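# Load circuit board into tester and latch its lid

## Task

Pick the circuit board up from the tray and set it flat inside the tester with its components facing up, both tester pins passing through the board's holes and its white connector aimed at the lone black post; then shut the lid until it latches, leaving the unfastened tester upright on its plate and facing the way it did at the start.

## Robot and tools

Robot: two arms on a table. left_arm has a left hand and sits on the +y side; right_arm has a right hand on the -y side. Calibrated bases: left_arm at (+0.023, +0.266, 0) m, right_arm at (+0.014, -0.305, 0) m, each turned very slightly about z. A camera stand is fixed behind the arms.

Scene frame: origin at table-top height, midway between the nominal bases; +x points out over the table, +z up. Every position, orientation and offset uses these axes. Arm names have nothing to do with image sides.

Hand point: a spot fixed to the palm, 0.05 m in front of it and 0.15 m from the wrist mount along the fingers. Its +z runs along straight fingers, +y out of the palm. On the right hand +x goes across the palm away from the thumb; on the left hand +x goes toward the thumb. Straight fingertips extend 0.06-0.07 m past the point along +z, about 0.06 m behind it along -y. A wrist bracket on the little-finger side can strike objects.

The row: every action row is 28 numbers, each in [-1, 1], always for both arms. Order: left dx, dy, dz, rx, ry, rz; left little, ring, middle, index, thumb_bend, thumb_turn; left force_limit, speed; then the same 14 for the right arm.
- dx..rz are offsets, not poses: they are counted from that arm's Hand target as it stands when the action or move begins, along scene axes, and the turn is about the Hand target's position. 1.0 equals 0.6 m for dx/dy/dz and 180 degrees for the rotation vector rx/ry/rz. All rows of one action count from that same start, so repeating an offset in a later call moves further. Six zeros re-request the current Hand target (also the way to retry a pose the hand fell short of).
- The six finger/thumb numbers are absolute targets: +1 open/straight, -1 closed. thumb_turn -1 puts the thumb in front of the palm facing the fingers, +1 beside the palm. A grasp with the thumb turned in suits objects about 0.035-0.065 m thick, handles down to about 0.025 m.
- force_limit: -1 to +1 maps linearly to about 0-10 N at the fingertip (0-15 N for the two thumb motors). speed: -1 almost still, rising to full at +0.48 and above. For a soft grip close at speed -0.94 or less.
- There is no 'unchanged' value for a hand: to keep it as is, resend the eight hand numbers of its last executed row (before any has run, use hand_measured plus hand_force_limit and hand_speed).

Tools:
- execute_actions(actions, cameras): actions is a list of actions, each a table of up to 15 rows; each row is one 1/30 s control step, and a short table keeps its final row for the remaining steps. An empty list just returns state with all images.
- move(target, speed, blend, blocking, cameras): target is one 28-number row or a list of up to 15 rows, every one an offset from the same starting Hand targets. speed is the path top speed in m/s, 0.002 to 4.3 (default 0.25; turning at up to twice that in rad/s), one value or one per target. blend, in m, rounds corners between listed targets (0 = stop at each). Paths are straight, do not avoid obstacles, last at least 0.5 s and are cut after 10 s. blocking=false returns after about 0.5 s while the motion continues.
- wait(seconds 0-10), stop() to brake a running move, zoom_image(camera, region [x0,y0,x1,y1] in pixels, at most 504 each way), show_instructions() for reference pages, finished_scene(scene=1) to end; it is final.
Cameras: cam_high 672x504 pinhole, cam_left_wrist and cam_right_wrist 616x616 fisheye.

Results: per arm end_effector_position (m) and end_effector_quat_wxyz in the scene frame, Hand target (the commanded pose after clipping, the base for the next offsets), joint positions, velocities and torques, and for each hand hand_measured, hand_stopped_by (moving, target, force, stalled, fault), hand_load_n (positive when the finger is pushed open; near 0 suggests a lost grip), hand_force_limit, hand_speed. move adds a 'move:' line: done, off_target, moving, held or fault, plus limits=paced (pose clipped) or limits=held (steps withheld). done/off_target say nothing about contact.

Behaviour to expect: orientation commands are clipped to 40 degrees from the current one per step; the hand often rests 1-3 cm (sometimes 5 cm) short, usually low, with no contact involved; small moves may not start; the elbow can sag under a load. A blocked arm keeps pressing until sent back past its hand point. Fingers lock when they arrive or hit force_limit; to squeeze harder raise force_limit and send a more closed target.

Avoid: anything leaving the table, dropping or releasing a moving part, fast contacts or deep targets past contact, hard hits on fixed or heavy things, strong finger loads, hands or arms touching each other, paths near an arm's own base, and long stretched or pushing holds that overheat motors (MOTOR HOT warns; at 100 °C the arm drops for 30-60 s). Keep the tester upright and on its plate.

Each tool is called by a JSON object that holds its "api" and its "payload", one argument or row to a line.

Reference images:

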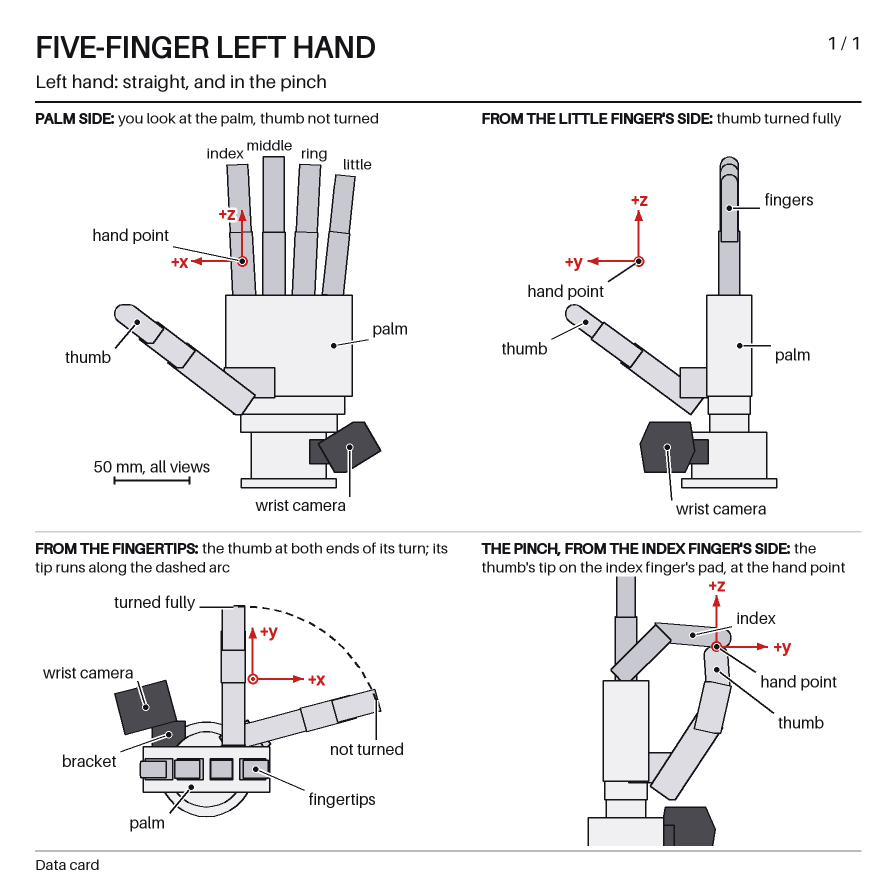

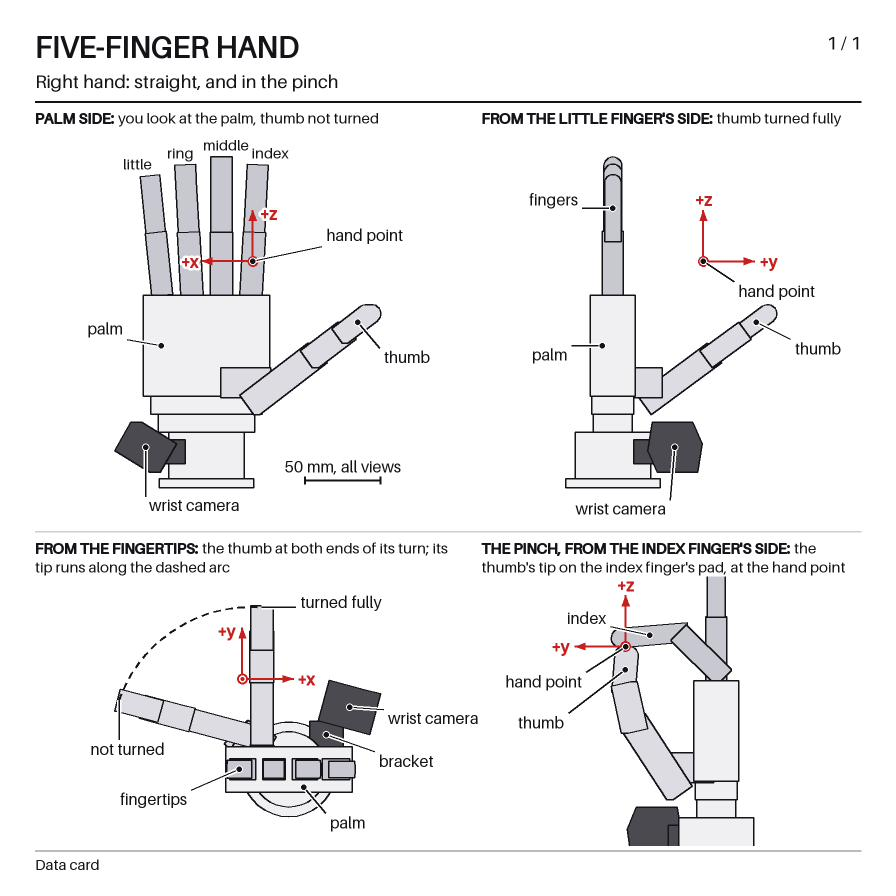

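## Session

{"api": "execute_actions", "payload": {
  "actions": []
}}

Scene clock: 0.00 s.
left_arm: end_effector_position=(+0.1992, +0.5629, +0.1496) hand_measured=(+1.000, +1.000, +1.000, +1.000, +1.000, +1.000) hand_load_n=(+0.0, +0.0, +0.0, +0.0, +0.0, +0.0) hand_stopped_by=(target, target, target, target, target, target) hand_force_limit=0.00 hand_speed=-0.80 end_effector_quat_wxyz=(-0.180, +0.942, +0.147, +0.241) | right_arm: end_effector_position=(+0.4395, -0.2769, +0.1442) hand_measured=(+1.000, +1.000, +1.000, +1.000, +1.000, +1.000) hand_load_n=(+0.0, +0.0, +0.0, +0.0, +0.0, +0.0) hand_stopped_by=(target, target, target, target, target, target) hand_force_limit=0.00 hand_speed=-0.80 end_effector_quat_wxyz=(-0.425, +0.808, -0.396, +0.097)
Joint positions: left_arm=[1.393 0.976 0.687 -0.754 0.324 -0.583] | right_arm=[-0.243 1.352 0.963 -0.686 -0.787 -0.687]
Joint velocities: within noise
Joint torques (N m): no reading
Heat: left arm: hottest shoulder 30 °C; right arm: hottest wrist pitch 29 °C.
Hand target: left_arm +0.2007, +0.5712, +0.1607; -0.192, +0.939, +0.144, +0.245 | right_arm +0.4469, -0.2788, +0.1502; -0.426, +0.808, -0.393, +0.104

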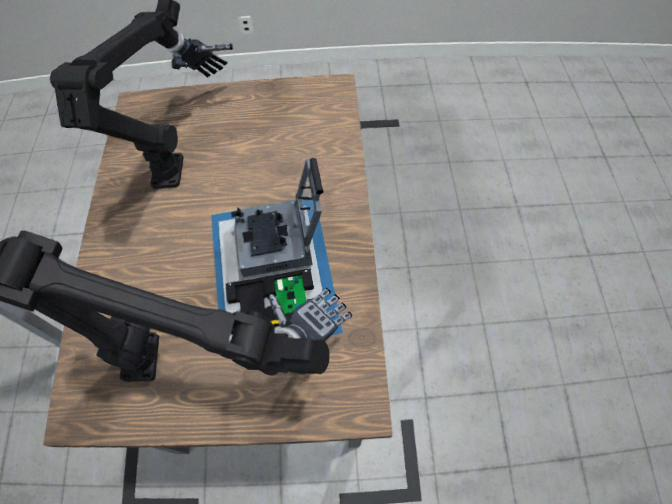

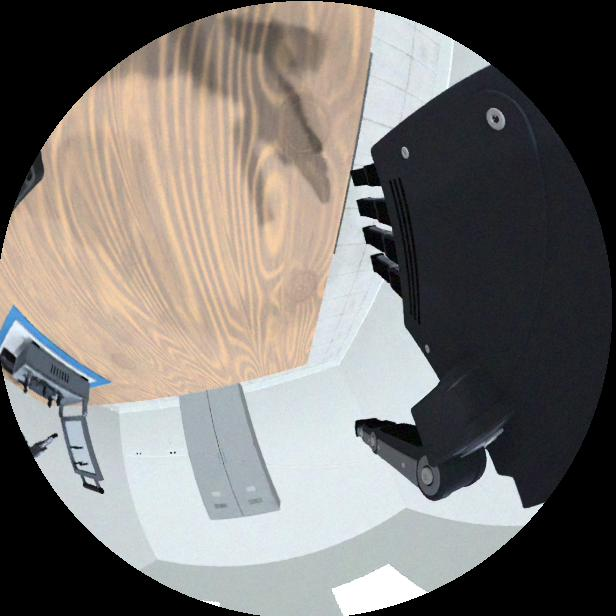

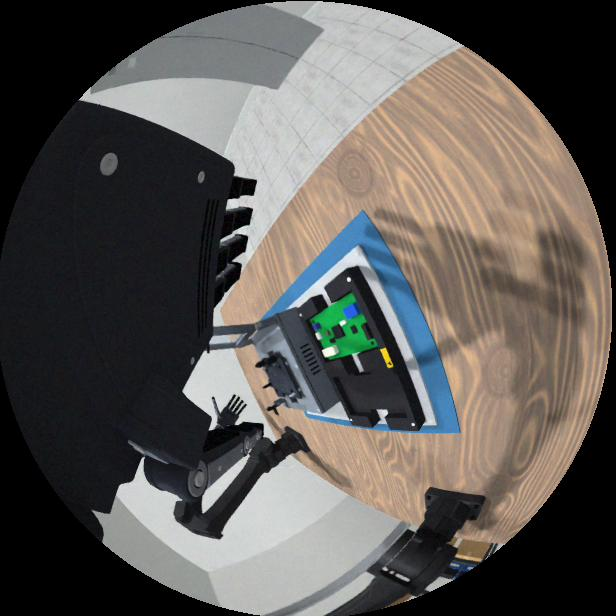

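{"api": "zoom_image", "payload": {
  "camera": "cam_high",
  "region": [190, 140, 370, 380]
}}

{"api": "zoom_image", "payload": {
  "camera": "cam_right_wrist",
  "region": [200, 200, 480, 440]
}}

{"api": "show_instructions", "payload": {

}}

Scaled by 2.100 from the camera's 672x504 image, which has a finer 960x720 frame.

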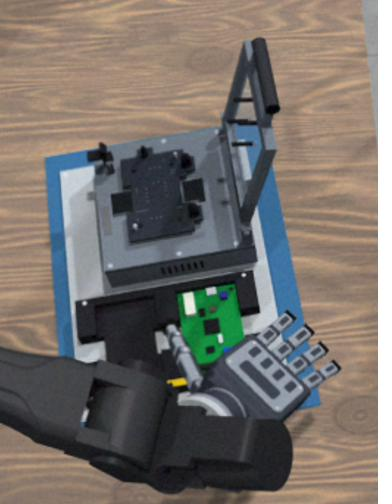

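Scaled by 1.800 from the camera's 616x616 image, which has a finer 880x880 frame.

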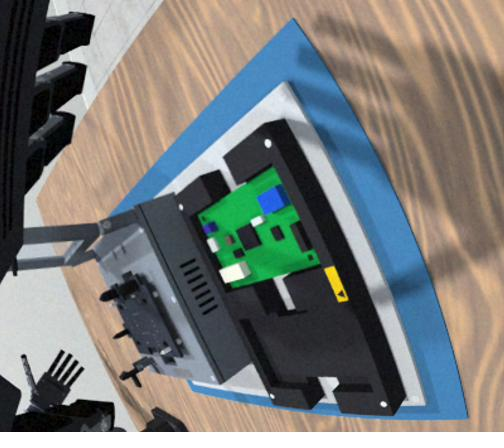

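Reference images for this scene: FIVE-FINGER LEFT HAND page 1, FIVE-FINGER HAND page 1.

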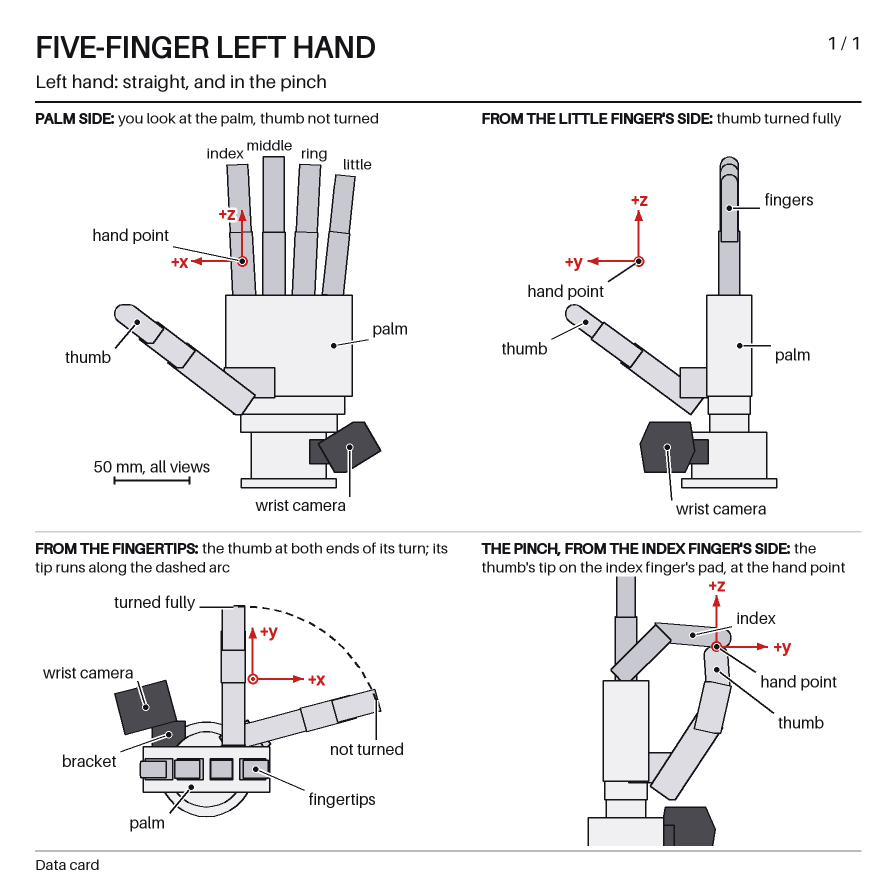

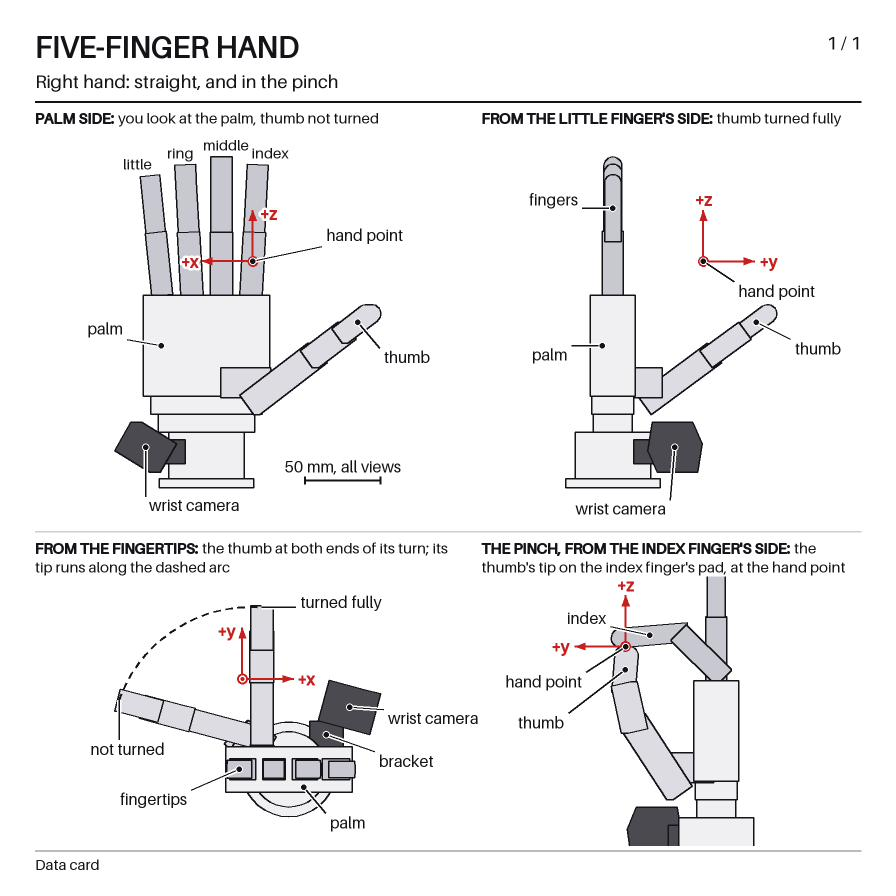

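{"api": "move", "payload": {
  "target": [0,0,0,0,0,0,1,1,1,1,1,1,0,-0.8,-0.2,-0.3,0.3,0,0,0,1,1,1,1,1,1,0,-0.8],
  "cameras": ["all"]
}}

Scene clock: 22.00 s.
left_arm: end_effector_position=(+0.1992, +0.5629, +0.1496) hand_measured=(+1.000, +1.000, +1.000, +1.000, +1.000, +1.000) hand_load_n=(+0.0, +0.0, +0.0, +0.0, +0.0, +0.0) hand_stopped_by=(target, target, target, target, target, target) hand_force_limit=0.00 hand_speed=-0.80 end_effector_quat_wxyz=(-0.180, +0.942, +0.147, +0.241) | right_arm: end_effector_position=(+0.3208, -0.4480, +0.3175) hand_measured=(+1.000, +1.000, +1.000, +1.000, +1.000, +1.000) hand_load_n=(+0.0, +0.0, +0.0, +0.0, +0.0, -0.5) hand_stopped_by=(target, target, target, target, target, target) hand_force_limit=0.00 hand_speed=-0.80 end_effector_quat_wxyz=(-0.412, +0.797, -0.422, +0.130)
Joint positions: left_arm=[1.393 0.976 0.687 -0.754 0.324 -0.583] | right_arm=[-0.797 1.281 1.391 -1.681 -0.894 -1.39]
Joint torques (N m): left_arm=[0.15 -3.66 11.73 0.84 0.24 0.03] | right_arm=[-0.73 -5.89 13.12 0.54 -0.47 -0.01]
Heat: left arm: hottest elbow 32 °C; right arm: hottest wrist pitch 29 °C.
Hand target: left_arm +0.2007, +0.5712, +0.1607; -0.192, +0.939, +0.144, +0.245 | right_arm +0.3269, -0.4588, +0.3302; -0.426, +0.808, -0.393, +0.104
Off the commanded pose: left_arm 0.014 m, 1 deg | right_arm 0.018 m, 5 deg.
joint sent to its limit (right arm) — joint 4 (wrist pitch), lower limit. The joint targets are off in orientation, not in position.
move: off_target (left_arm, right_arm)

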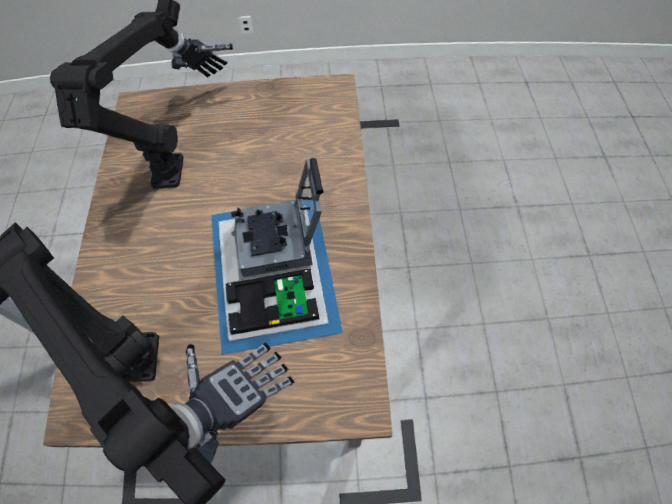

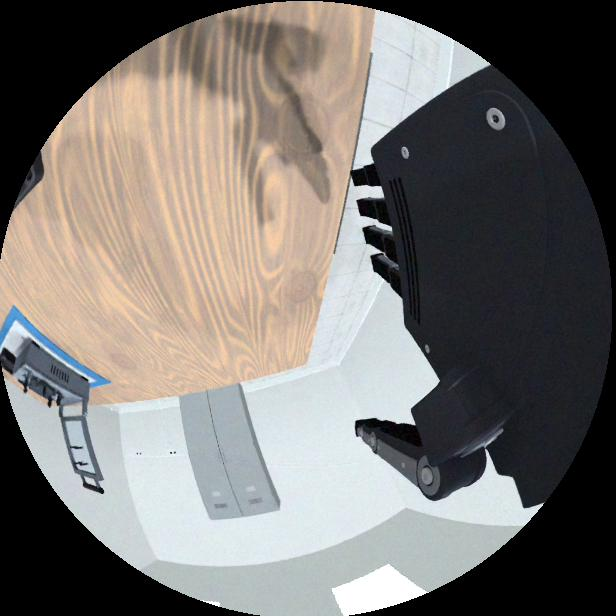

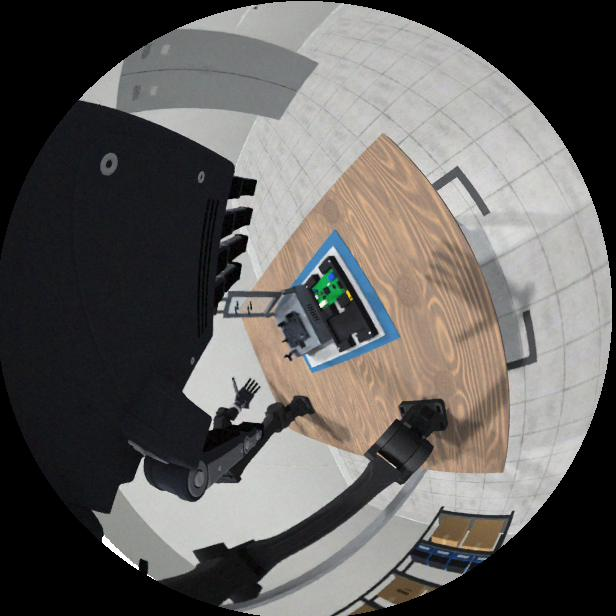

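{"api": "zoom_image", "payload": {
  "camera": "cam_high",
  "region": [200, 150, 350, 270]
}}

{"api": "zoom_image", "payload": {
  "camera": "cam_high",
  "region": [210, 250, 350, 350]
}}

Scaled by 3.360 from the camera's 672x504 image, which has a finer 960x720 frame.

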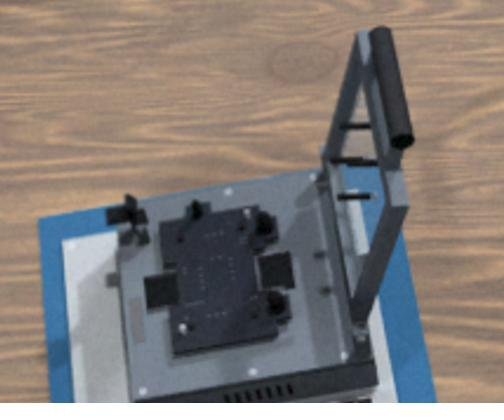

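Scaled by 3.600 from the camera's 672x504 image, which has a finer 960x720 frame.

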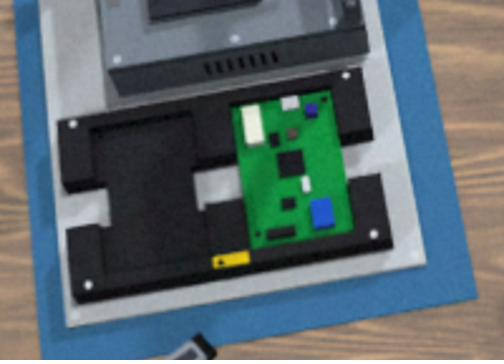

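{"api": "move", "payload": {
  "target": [0,0,0,0,0,0,1,1,1,1,1,1,0,-0.8,-0.095,0.38,-0.1,-0.0642,0.0107,-0.2032,1,1,1,1,1,1,0,-0.8],
  "cameras": ["all"]
}}

Scene clock: 147.87 s.
left_arm: end_effector_position=(+0.1992, +0.5629, +0.1496) hand_measured=(+1.000, +1.000, +1.000, +1.000, +1.000, +1.000) hand_load_n=(+0.0, -0.5, +0.0, +0.0, +0.0, +0.0) hand_stopped_by=(target, target, target, target, target, target) hand_force_limit=0.00 hand_speed=-0.80 end_effector_quat_wxyz=(-0.180, +0.942, +0.147, +0.241) | right_arm: end_effector_position=(+0.2697, -0.2332, +0.2714) hand_measured=(+1.000, +1.000, +1.000, +1.000, +1.000, +1.000) hand_load_n=(+0.0, +0.0, +0.0, -0.5, +0.0, -0.5) hand_stopped_by=(target, target, target, target, target, target) hand_force_limit=0.00 hand_speed=-0.80 end_effector_quat_wxyz=(-0.285, +0.684, -0.619, +0.261)
Joint positions: left_arm=[1.393 0.976 0.687 -0.754 0.324 -0.583] | right_arm=[0.193 0.593 0.87 -1.058 0.075 0.067]
Joint torques (N m): left_arm=[0.15 -3.66 11.73 0.85 0.24 0.03] | right_arm=[-0.09 2.67 9.95 2.54 0.27 0.16]
Heat: left arm: hottest elbow 38 °C; right arm: hottest elbow 35 °C.
Hand target: left_arm +0.2007, +0.5712, +0.1607; -0.192, +0.939, +0.144, +0.245 | right_arm +0.2699, -0.2309, +0.2701; -0.283, +0.684, -0.621, +0.258
Off the commanded pose: left_arm 0.014 m, 1 deg | right_arm 0.003 m, 0 deg.
move: off_target (left_arm)

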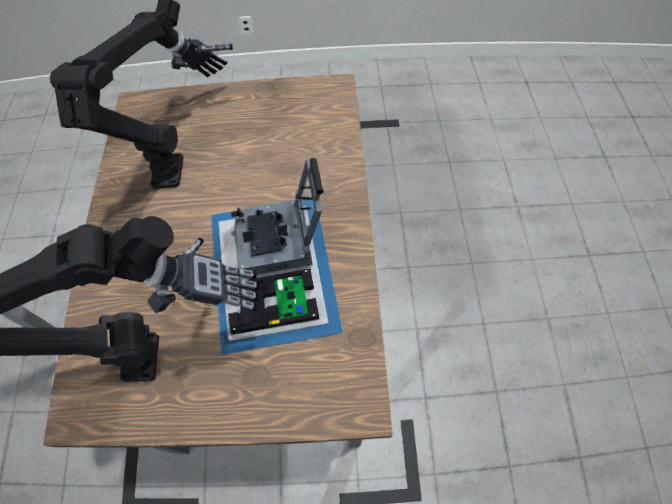

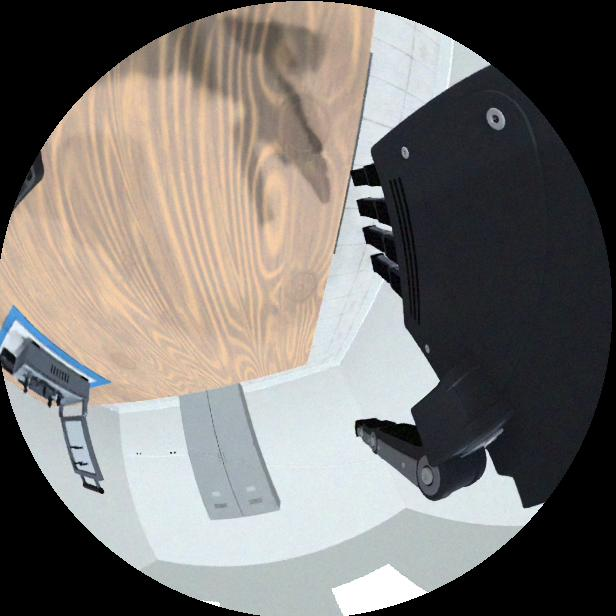

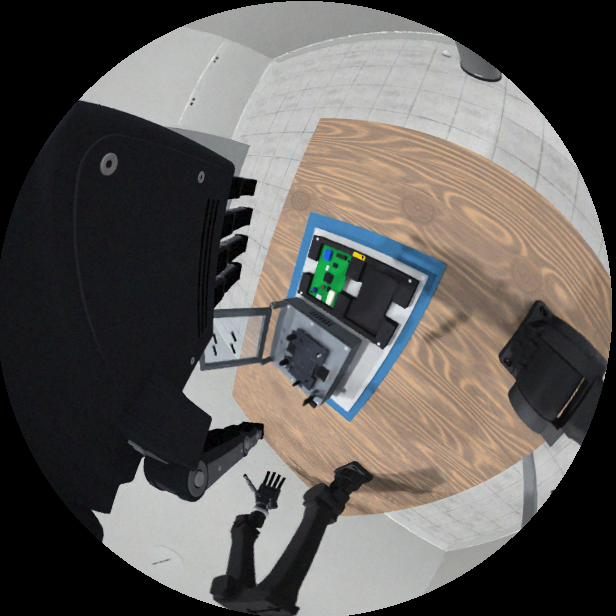

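{"api": "zoom_image", "payload": {
  "camera": "cam_right_wrist",
  "region": [190, 280, 370, 430]
}}

{"api": "zoom_image", "payload": {
  "camera": "cam_right_wrist",
  "region": [280, 210, 440, 350]
}}

Scaled by 2.800 from the camera's 616x616 image, which has a finer 880x880 frame.

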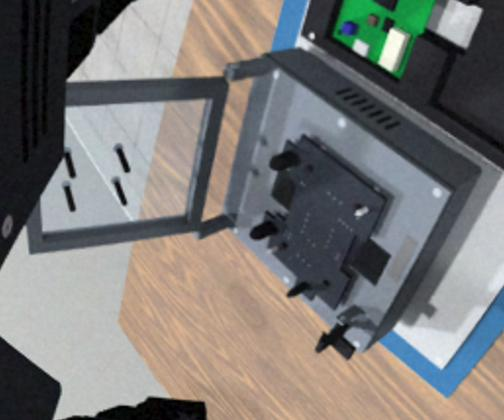

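Scaled by 3.150 from the camera's 616x616 image, which has a finer 880x880 frame.

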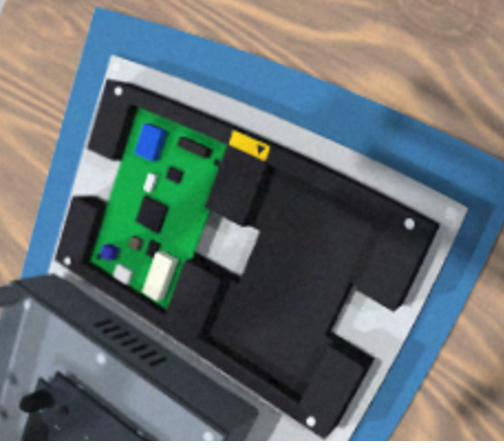

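{"api": "move", "payload": {
  "target": [0,0,0,0,0,0,1,1,1,1,1,1,0,-0.8,-0.05,0.25,-0.083,0,0,0,1,1,1,1,1,1,0,-0.8],
  "cameras": ["cam_right_wrist"]
}}

{"api": "zoom_image", "payload": {
  "camera": "cam_right_wrist",
  "region": [180, 220, 420, 400]
}}

Scene clock: 160.30 s.
left_arm: end_effector_position=(+0.1992, +0.5629, +0.1496) hand_measured=(+1.000, +1.000, +1.000, +1.000, +1.000, +1.000) hand_load_n=(+0.0, +0.0, +0.0, +0.0, +0.0, +0.0) hand_stopped_by=(target, target, target, target, target, target) hand_force_limit=0.00 hand_speed=-0.80 end_effector_quat_wxyz=(-0.180, +0.942, +0.147, +0.241) | right_arm: end_effector_position=(+0.2388, -0.0861, +0.2166) hand_measured=(+1.000, +1.000, +1.000, +1.000, +1.000, +1.000) hand_load_n=(+0.0, +0.0, +0.0, +0.0, +0.0, +0.0) hand_stopped_by=(target, target, target, target, target, target) hand_force_limit=0.00 hand_speed=-0.80 end_effector_quat_wxyz=(-0.278, +0.687, -0.620, +0.259)
Joint positions: left_arm=[1.393 0.976 0.687 -0.754 0.324 -0.583] | right_arm=[0.929 0.788 0.821 -1.026 0.555 0.663]
Joint torques (N m): left_arm=[0.09 -3.55 11.69 0.81 0.25 0.03] | right_arm=[0.15 0.09 10.63 2.3 0.61 0.19]
Heat: left arm: hottest elbow 38 °C; right arm: hottest elbow 35 °C.
Hand target: left_arm +0.2007, +0.5712, +0.1607; -0.192, +0.939, +0.144, +0.245 | right_arm +0.2399, -0.0808, +0.2203; -0.283, +0.684, -0.621, +0.258
Off the commanded pose: left_arm 0.014 m, 1 deg | right_arm 0.006 m, 1 deg.
move: off_target (left_arm)
Images, in order (width x height): cam_right_wrist 616x616.

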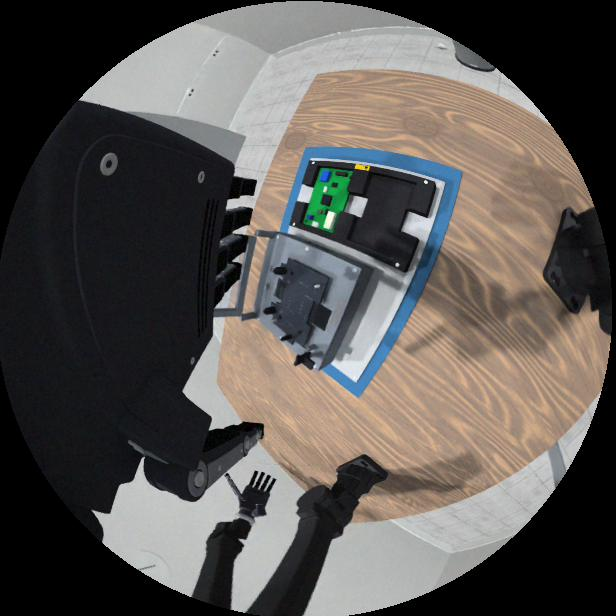

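Scaled by 2.100 from the camera's 616x616 image, which has a finer 880x880 frame.

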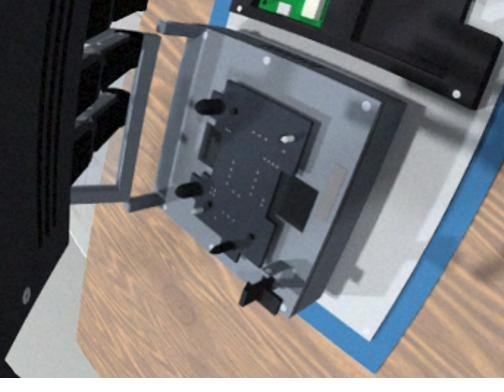

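{"api": "move", "payload": {
  "target": [
    [0.249,-0.369,0.232,0,0,-0.186,1,1,1,1,1,1,0,-0.8,0.0168,-0.365,0.133,0,0,0,1,1,1,1,1,1,0,-0.8],
    [0.0155,-0.7187,0.149,0,0,-0.372,1,1,1,1,1,1,0,-0.8,0.0168,-0.365,0.133,0,0,0,1,1,1,1,1,1,0,-0.8]
  ],
  "blend": 0.05,
  "cameras": ["cam_high","cam_left_wrist"]
}}

Scene clock: 213.03 s.
left_arm: end_effector_position=(+0.2121, +0.1413, +0.2513) hand_measured=(+1.000, +1.000, +1.000, +1.000, +1.000, +1.000) hand_load_n=(+0.0, +0.0, +0.0, +0.0, +0.0, +0.0) hand_stopped_by=(target, target, target, target, target, target) hand_force_limit=0.00 hand_speed=-0.80 end_effector_quat_wxyz=(-0.027, +0.862, -0.401, +0.310) | right_arm: end_effector_position=(+0.2453, -0.2966, +0.2752) hand_measured=(+1.000, +1.000, +1.000, +1.000, +1.000, +1.000) hand_load_n=(+0.0, +0.0, +0.0, +0.0, +0.0, +0.0) hand_stopped_by=(target, target, target, target, target, target) hand_force_limit=0.00 hand_speed=-0.80 end_effector_quat_wxyz=(-0.275, +0.687, -0.629, +0.240)
Joint positions: left_arm=[-0.207 0.42 0.747 -1.27 0.078 -0.94] | right_arm=[-0.23 0.571 0.895 -1.177 -0.226 -0.228]
Joint torques (N m): left_arm=[-0.56 2.37 9.57 0.85 -0.02 -0.09] | right_arm=[-1.44 2.9 14.28 2 -0.27 -0.02]
Heat: left arm: hottest elbow 39 °C; right arm: hottest elbow 34 °C.
Hand target: left_arm +0.2100, +0.1399, +0.2502; -0.025, +0.863, -0.398, +0.310 | right_arm +0.2499, -0.2999, +0.3001; -0.283, +0.684, -0.621, +0.258
Off the commanded pose: left_arm 0.003 m, 0 deg | right_arm 0.026 m, 2 deg.
move: off_target (right_arm)
Images, in order (width x height): cam_high 672x504, cam_left_wrist 616x616.

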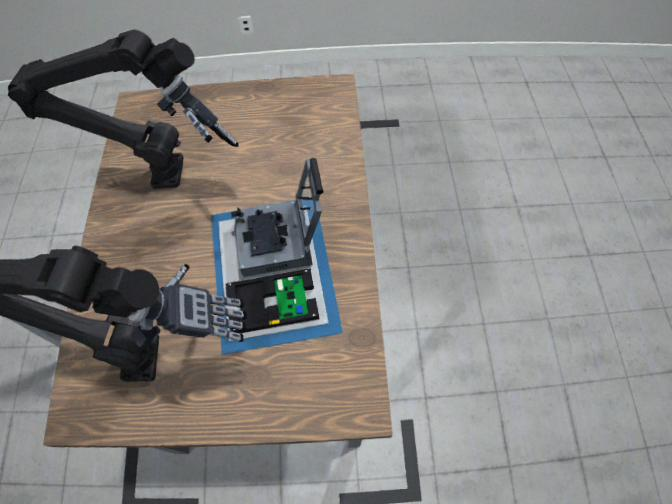

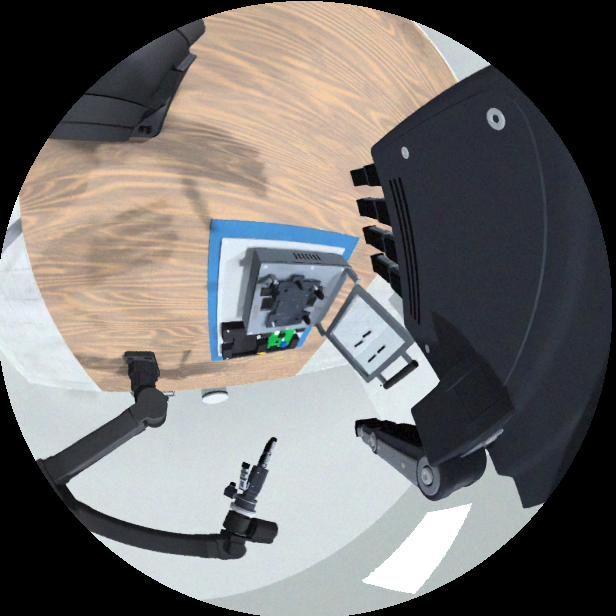

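{"api": "zoom_image", "payload": {
  "camera": "cam_left_wrist",
  "region": [200, 210, 430, 400]
}}

{"api": "zoom_image", "payload": {
  "camera": "cam_left_wrist",
  "region": [240, 240, 350, 340]
}}

Scaled by 2.191 from the camera's 616x616 image, which has a finer 880x880 frame.

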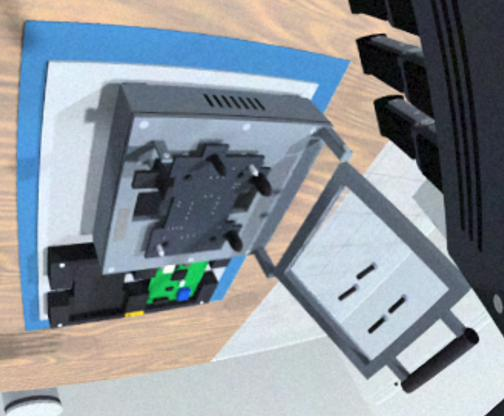

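Scaled by 4.582 from the camera's 616x616 image, which has a finer 880x880 frame.

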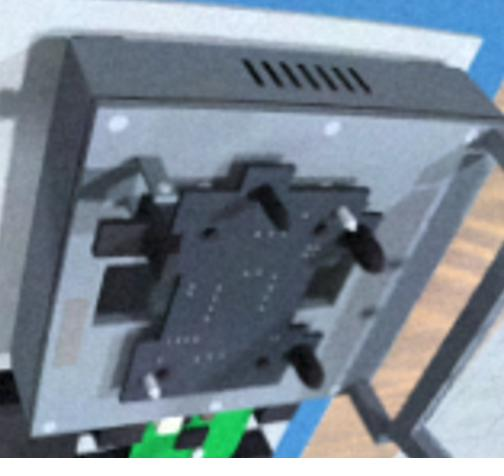

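{"api": "move", "payload": {
  "target": [0,0,0,0,0,0,1,1,1,1,1,1,0,-0.8,0.2,0.233,-0.2,0.0053,-0.0553,0,-1,-1,-1,0.45,0.9,-1,0,0],
  "cameras": ["all"]
}}

Scene clock: 261.07 s.
left_arm: end_effector_position=(+0.2121, +0.1412, +0.2513) hand_measured=(+1.000, +1.000, +1.000, +1.000, +1.000, +1.000) hand_load_n=(+0.0, +0.0, +0.0, +0.0, +0.0, +0.0) hand_stopped_by=(target, target, target, target, target, target) hand_force_limit=0.00 hand_speed=-0.80 end_effector_quat_wxyz=(-0.027, +0.862, -0.400, +0.310) | right_arm: end_effector_position=(+0.3690, -0.1636, +0.1838) hand_measured=(-1.000, -1.000, -1.000, +0.450, +0.900, -1.000) hand_load_n=(+0.0, +0.0, +0.5, +0.0, +0.0, +0.0) hand_stopped_by=(target, target, target, target, target, target) hand_force_limit=0.00 hand_speed=0.00 end_effector_quat_wxyz=(-0.340, +0.658, -0.595, +0.312)
Joint positions: left_arm=[-0.208 0.42 0.747 -1.27 0.078 -0.941] | right_arm=[0.399 0.836 0.656 -0.455 0.254 0.174]
Joint torques (N m): left_arm=[-0.56 2.32 9.57 0.85 -0.01 -0.11] | right_arm=[-0.09 -0.79 9.62 3.36 0.39 0.14]
Heat: left arm: hottest elbow 36 °C; right arm: hottest elbow 35 °C.
Hand target: left_arm +0.2099, +0.1398, +0.2502; -0.025, +0.863, -0.398, +0.310 | right_arm +0.3700, -0.1601, +0.1802; -0.342, +0.657, -0.596, +0.311
Off the commanded pose: left_arm 0.003 m, 0 deg | right_arm 0.005 m, 0 deg.
move: done

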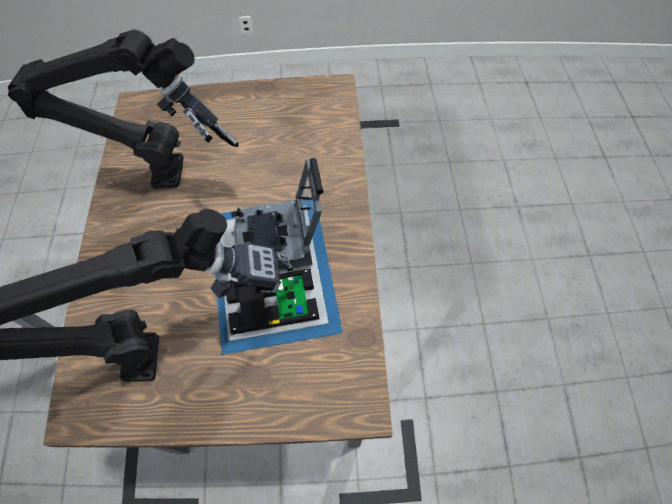

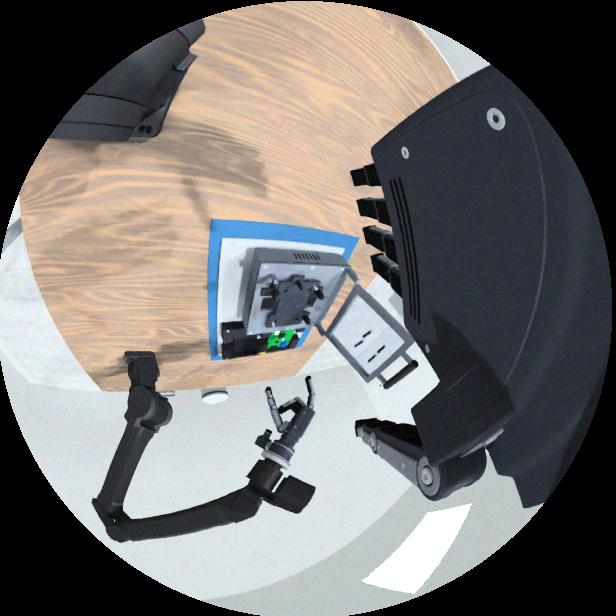

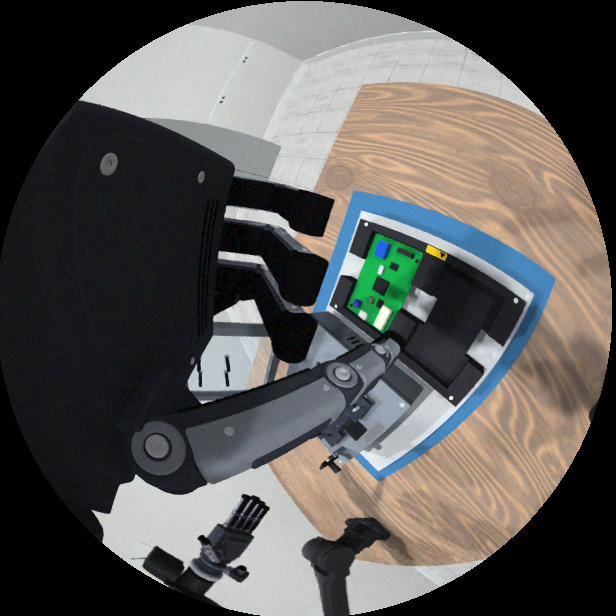

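{"api": "zoom_image", "payload": {
  "camera": "cam_right_wrist",
  "region": [310, 200, 460, 350]
}}

Scaled by 3.360 from the camera's 616x616 image, which has a finer 880x880 frame.

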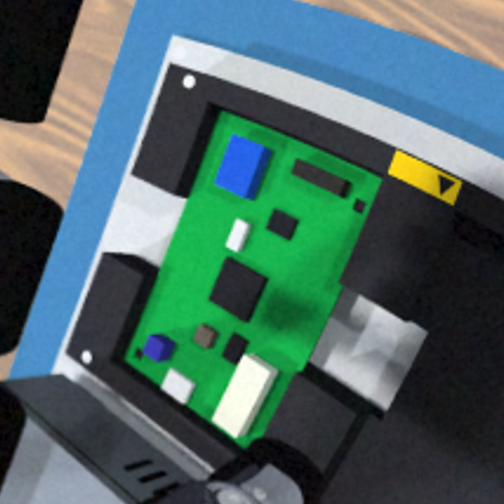

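{"api": "move", "payload": {
  "target": [0,0,0,0,0,0,1,1,1,1,1,1,0,-0.8,0.0667,-0.0148,-0.1237,0,0,0,1,1,1,0.45,0.9,-1,0,0],
  "cameras": ["all"]
}}

{"api": "zoom_image", "payload": {
  "camera": "cam_right_wrist",
  "region": [200, 200, 450, 420]
}}

Scene clock: 297.30 s.
left_arm: end_effector_position=(+0.2121, +0.1412, +0.2513) hand_measured=(+1.000, +1.000, +1.000, +1.000, +1.000, +1.000) hand_load_n=(+0.0, +0.0, +0.0, +0.0, +0.0, +0.0) hand_stopped_by=(target, target, target, target, target, target) hand_force_limit=0.00 hand_speed=-0.80 end_effector_quat_wxyz=(-0.027, +0.862, -0.400, +0.310) | right_arm: end_effector_position=(+0.4080, -0.1661, +0.1096) hand_measured=(+1.000, +1.000, +1.000, +0.450, +0.900, -1.000) hand_load_n=(+0.0, +0.0, +0.0, +0.0, +0.0, +0.0) hand_stopped_by=(target, target, target, target, target, target) hand_force_limit=0.00 hand_speed=0.00 end_effector_quat_wxyz=(-0.343, +0.656, -0.597, +0.309)
Joint positions: left_arm=[-0.208 0.42 0.747 -1.27 0.078 -0.941] | right_arm=[0.332 1.047 0.559 -0.137 0.194 0.145]
Joint torques (N m): left_arm=[-0.44 2.32 9.55 0.84 -0.02 -0.1] | right_arm=[-1.44 -2.32 8.91 3.45 0.01 -0.03]
Heat: left arm: hottest elbow 35 °C; right arm: hottest elbow 34 °C.
Hand target: left_arm +0.2099, +0.1398, +0.2502; -0.025, +0.863, -0.398, +0.310 | right_arm +0.4100, -0.1689, +0.1059; -0.342, +0.657, -0.596, +0.311
Off the commanded pose: left_arm 0.003 m, 0 deg | right_arm 0.005 m, 0 deg.
move: done

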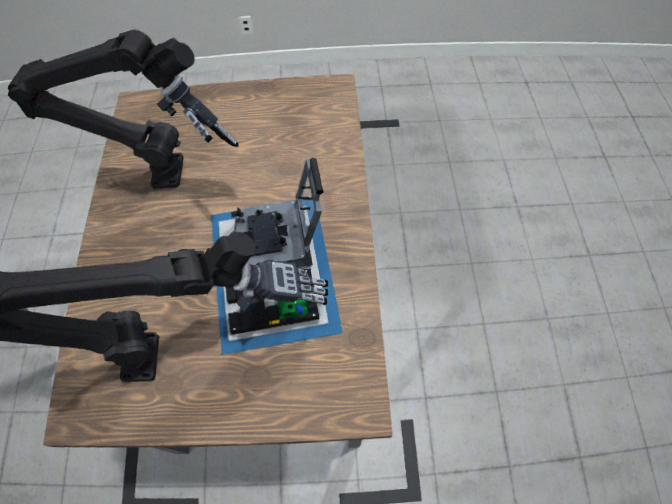

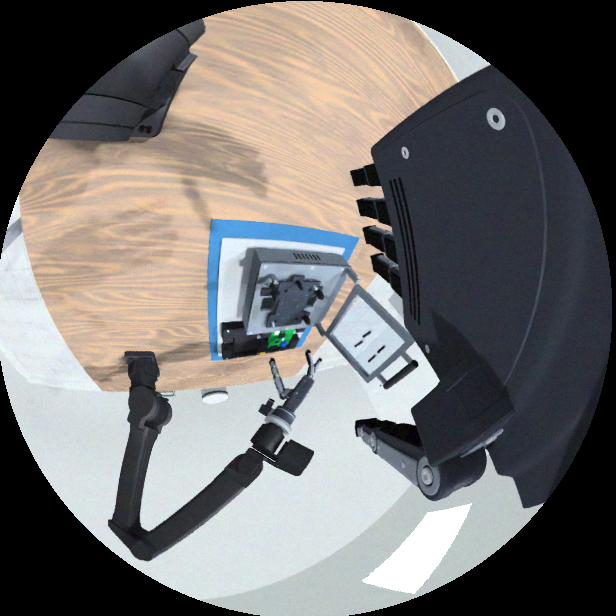

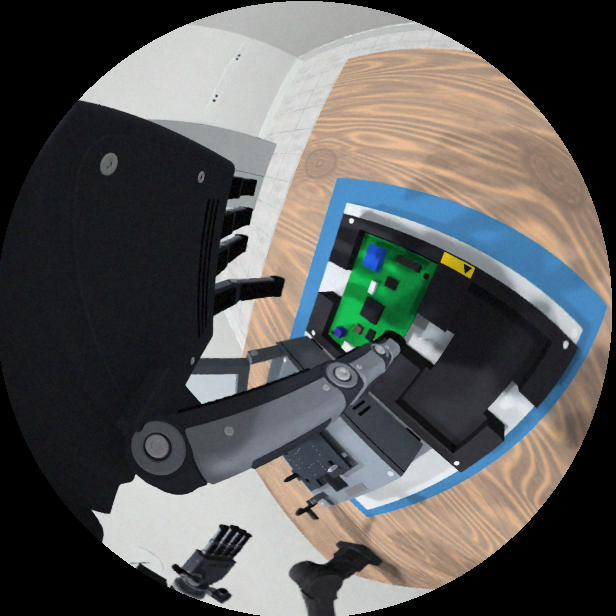

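Scaled by 2.016 from the camera's 616x616 image, which has a finer 880x880 frame.

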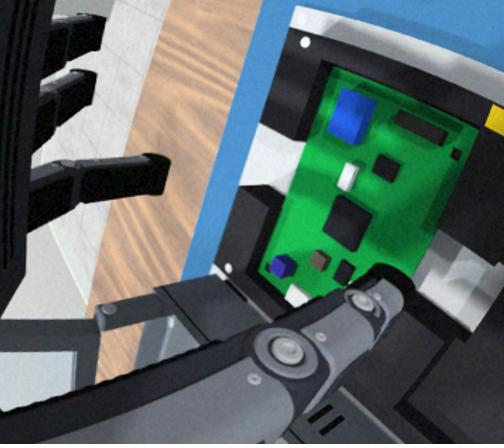

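{"api": "move", "payload": {
  "target": [0,0,0,0,0,0,1,1,1,1,1,1,0,-0.8,-0.0117,-0.0185,-0.07,0,0,0,1,1,1,0.45,0.9,-1,0,0],
  "cameras": ["cam_high","cam_right_wrist"]
}}

{"api": "zoom_image", "payload": {
  "camera": "cam_right_wrist",
  "region": [220, 180, 470, 400]
}}

{"api": "zoom_image", "payload": {
  "camera": "cam_high",
  "region": [210, 220, 350, 350]
}}

Scene clock: 327.97 s.
left_arm: end_effector_position=(+0.2121, +0.1412, +0.2513) hand_measured=(+1.000, +1.000, +1.000, +1.000, +1.000, +1.000) hand_load_n=(+0.0, +0.0, +0.0, +0.0, +0.0, +0.0) hand_stopped_by=(target, target, target, target, target, target) hand_force_limit=0.00 hand_speed=-0.80 end_effector_quat_wxyz=(-0.027, +0.862, -0.400, +0.310) | right_arm: end_effector_position=(+0.4032, -0.1766, +0.0693) hand_measured=(+1.000, +1.000, +1.000, +0.450, +0.900, -1.000) hand_load_n=(+0.0, +0.0, +0.0, +0.0, +0.0, +0.0) hand_stopped_by=(target, target, target, target, target, target) hand_force_limit=0.00 hand_speed=0.00 end_effector_quat_wxyz=(-0.345, +0.655, -0.597, +0.310)
Joint positions: left_arm=[-0.208 0.42 0.747 -1.27 0.078 -0.941] | right_arm=[0.303 1.106 0.469 0.019 0.171 0.127]
Joint torques (N m): left_arm=[-0.62 2.43 9.59 0.9 -0.02 -0.1] | right_arm=[-0.97 -2.67 7.94 3.4 0 -0.02]
Heat: left arm: hottest elbow 35 °C; right arm: hottest elbow 32 °C.
Hand target: left_arm +0.2099, +0.1398, +0.2502; -0.025, +0.863, -0.398, +0.310 | right_arm +0.4030, -0.1800, +0.0639; -0.342, +0.657, -0.596, +0.311
Off the commanded pose: left_arm 0.003 m, 0 deg | right_arm 0.006 m, 0 deg.
move: done
Images, in order (width x height): cam_high 672x504, cam_right_wrist 616x616.

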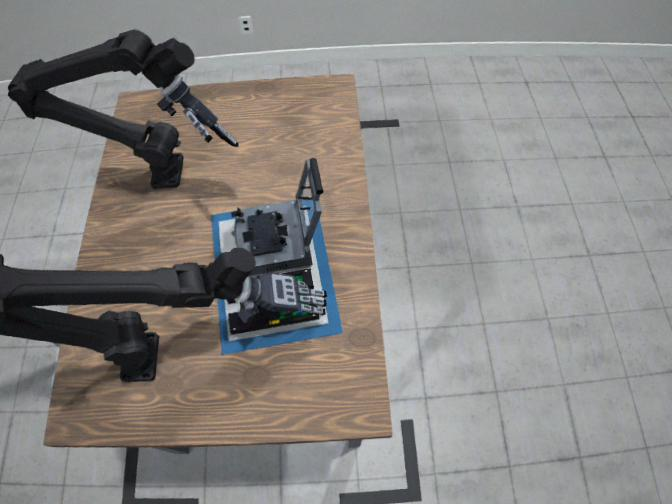

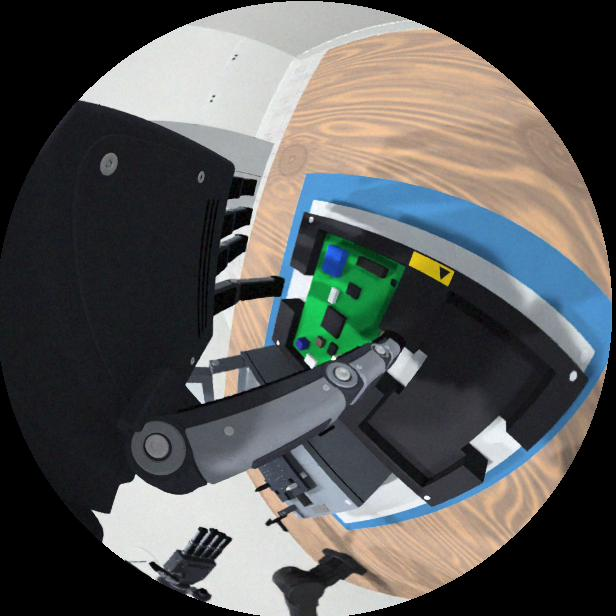

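Scaled by 2.016 from the camera's 616x616 image, which has a finer 880x880 frame.

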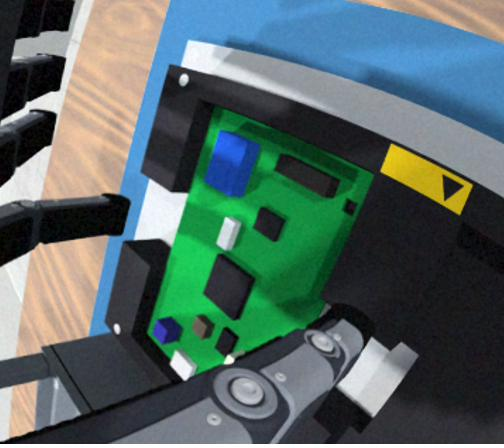

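Scaled by 3.600 from the camera's 672x504 image, which has a finer 960x720 frame.

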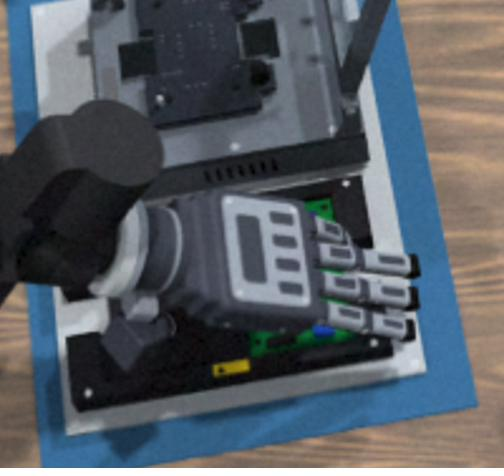

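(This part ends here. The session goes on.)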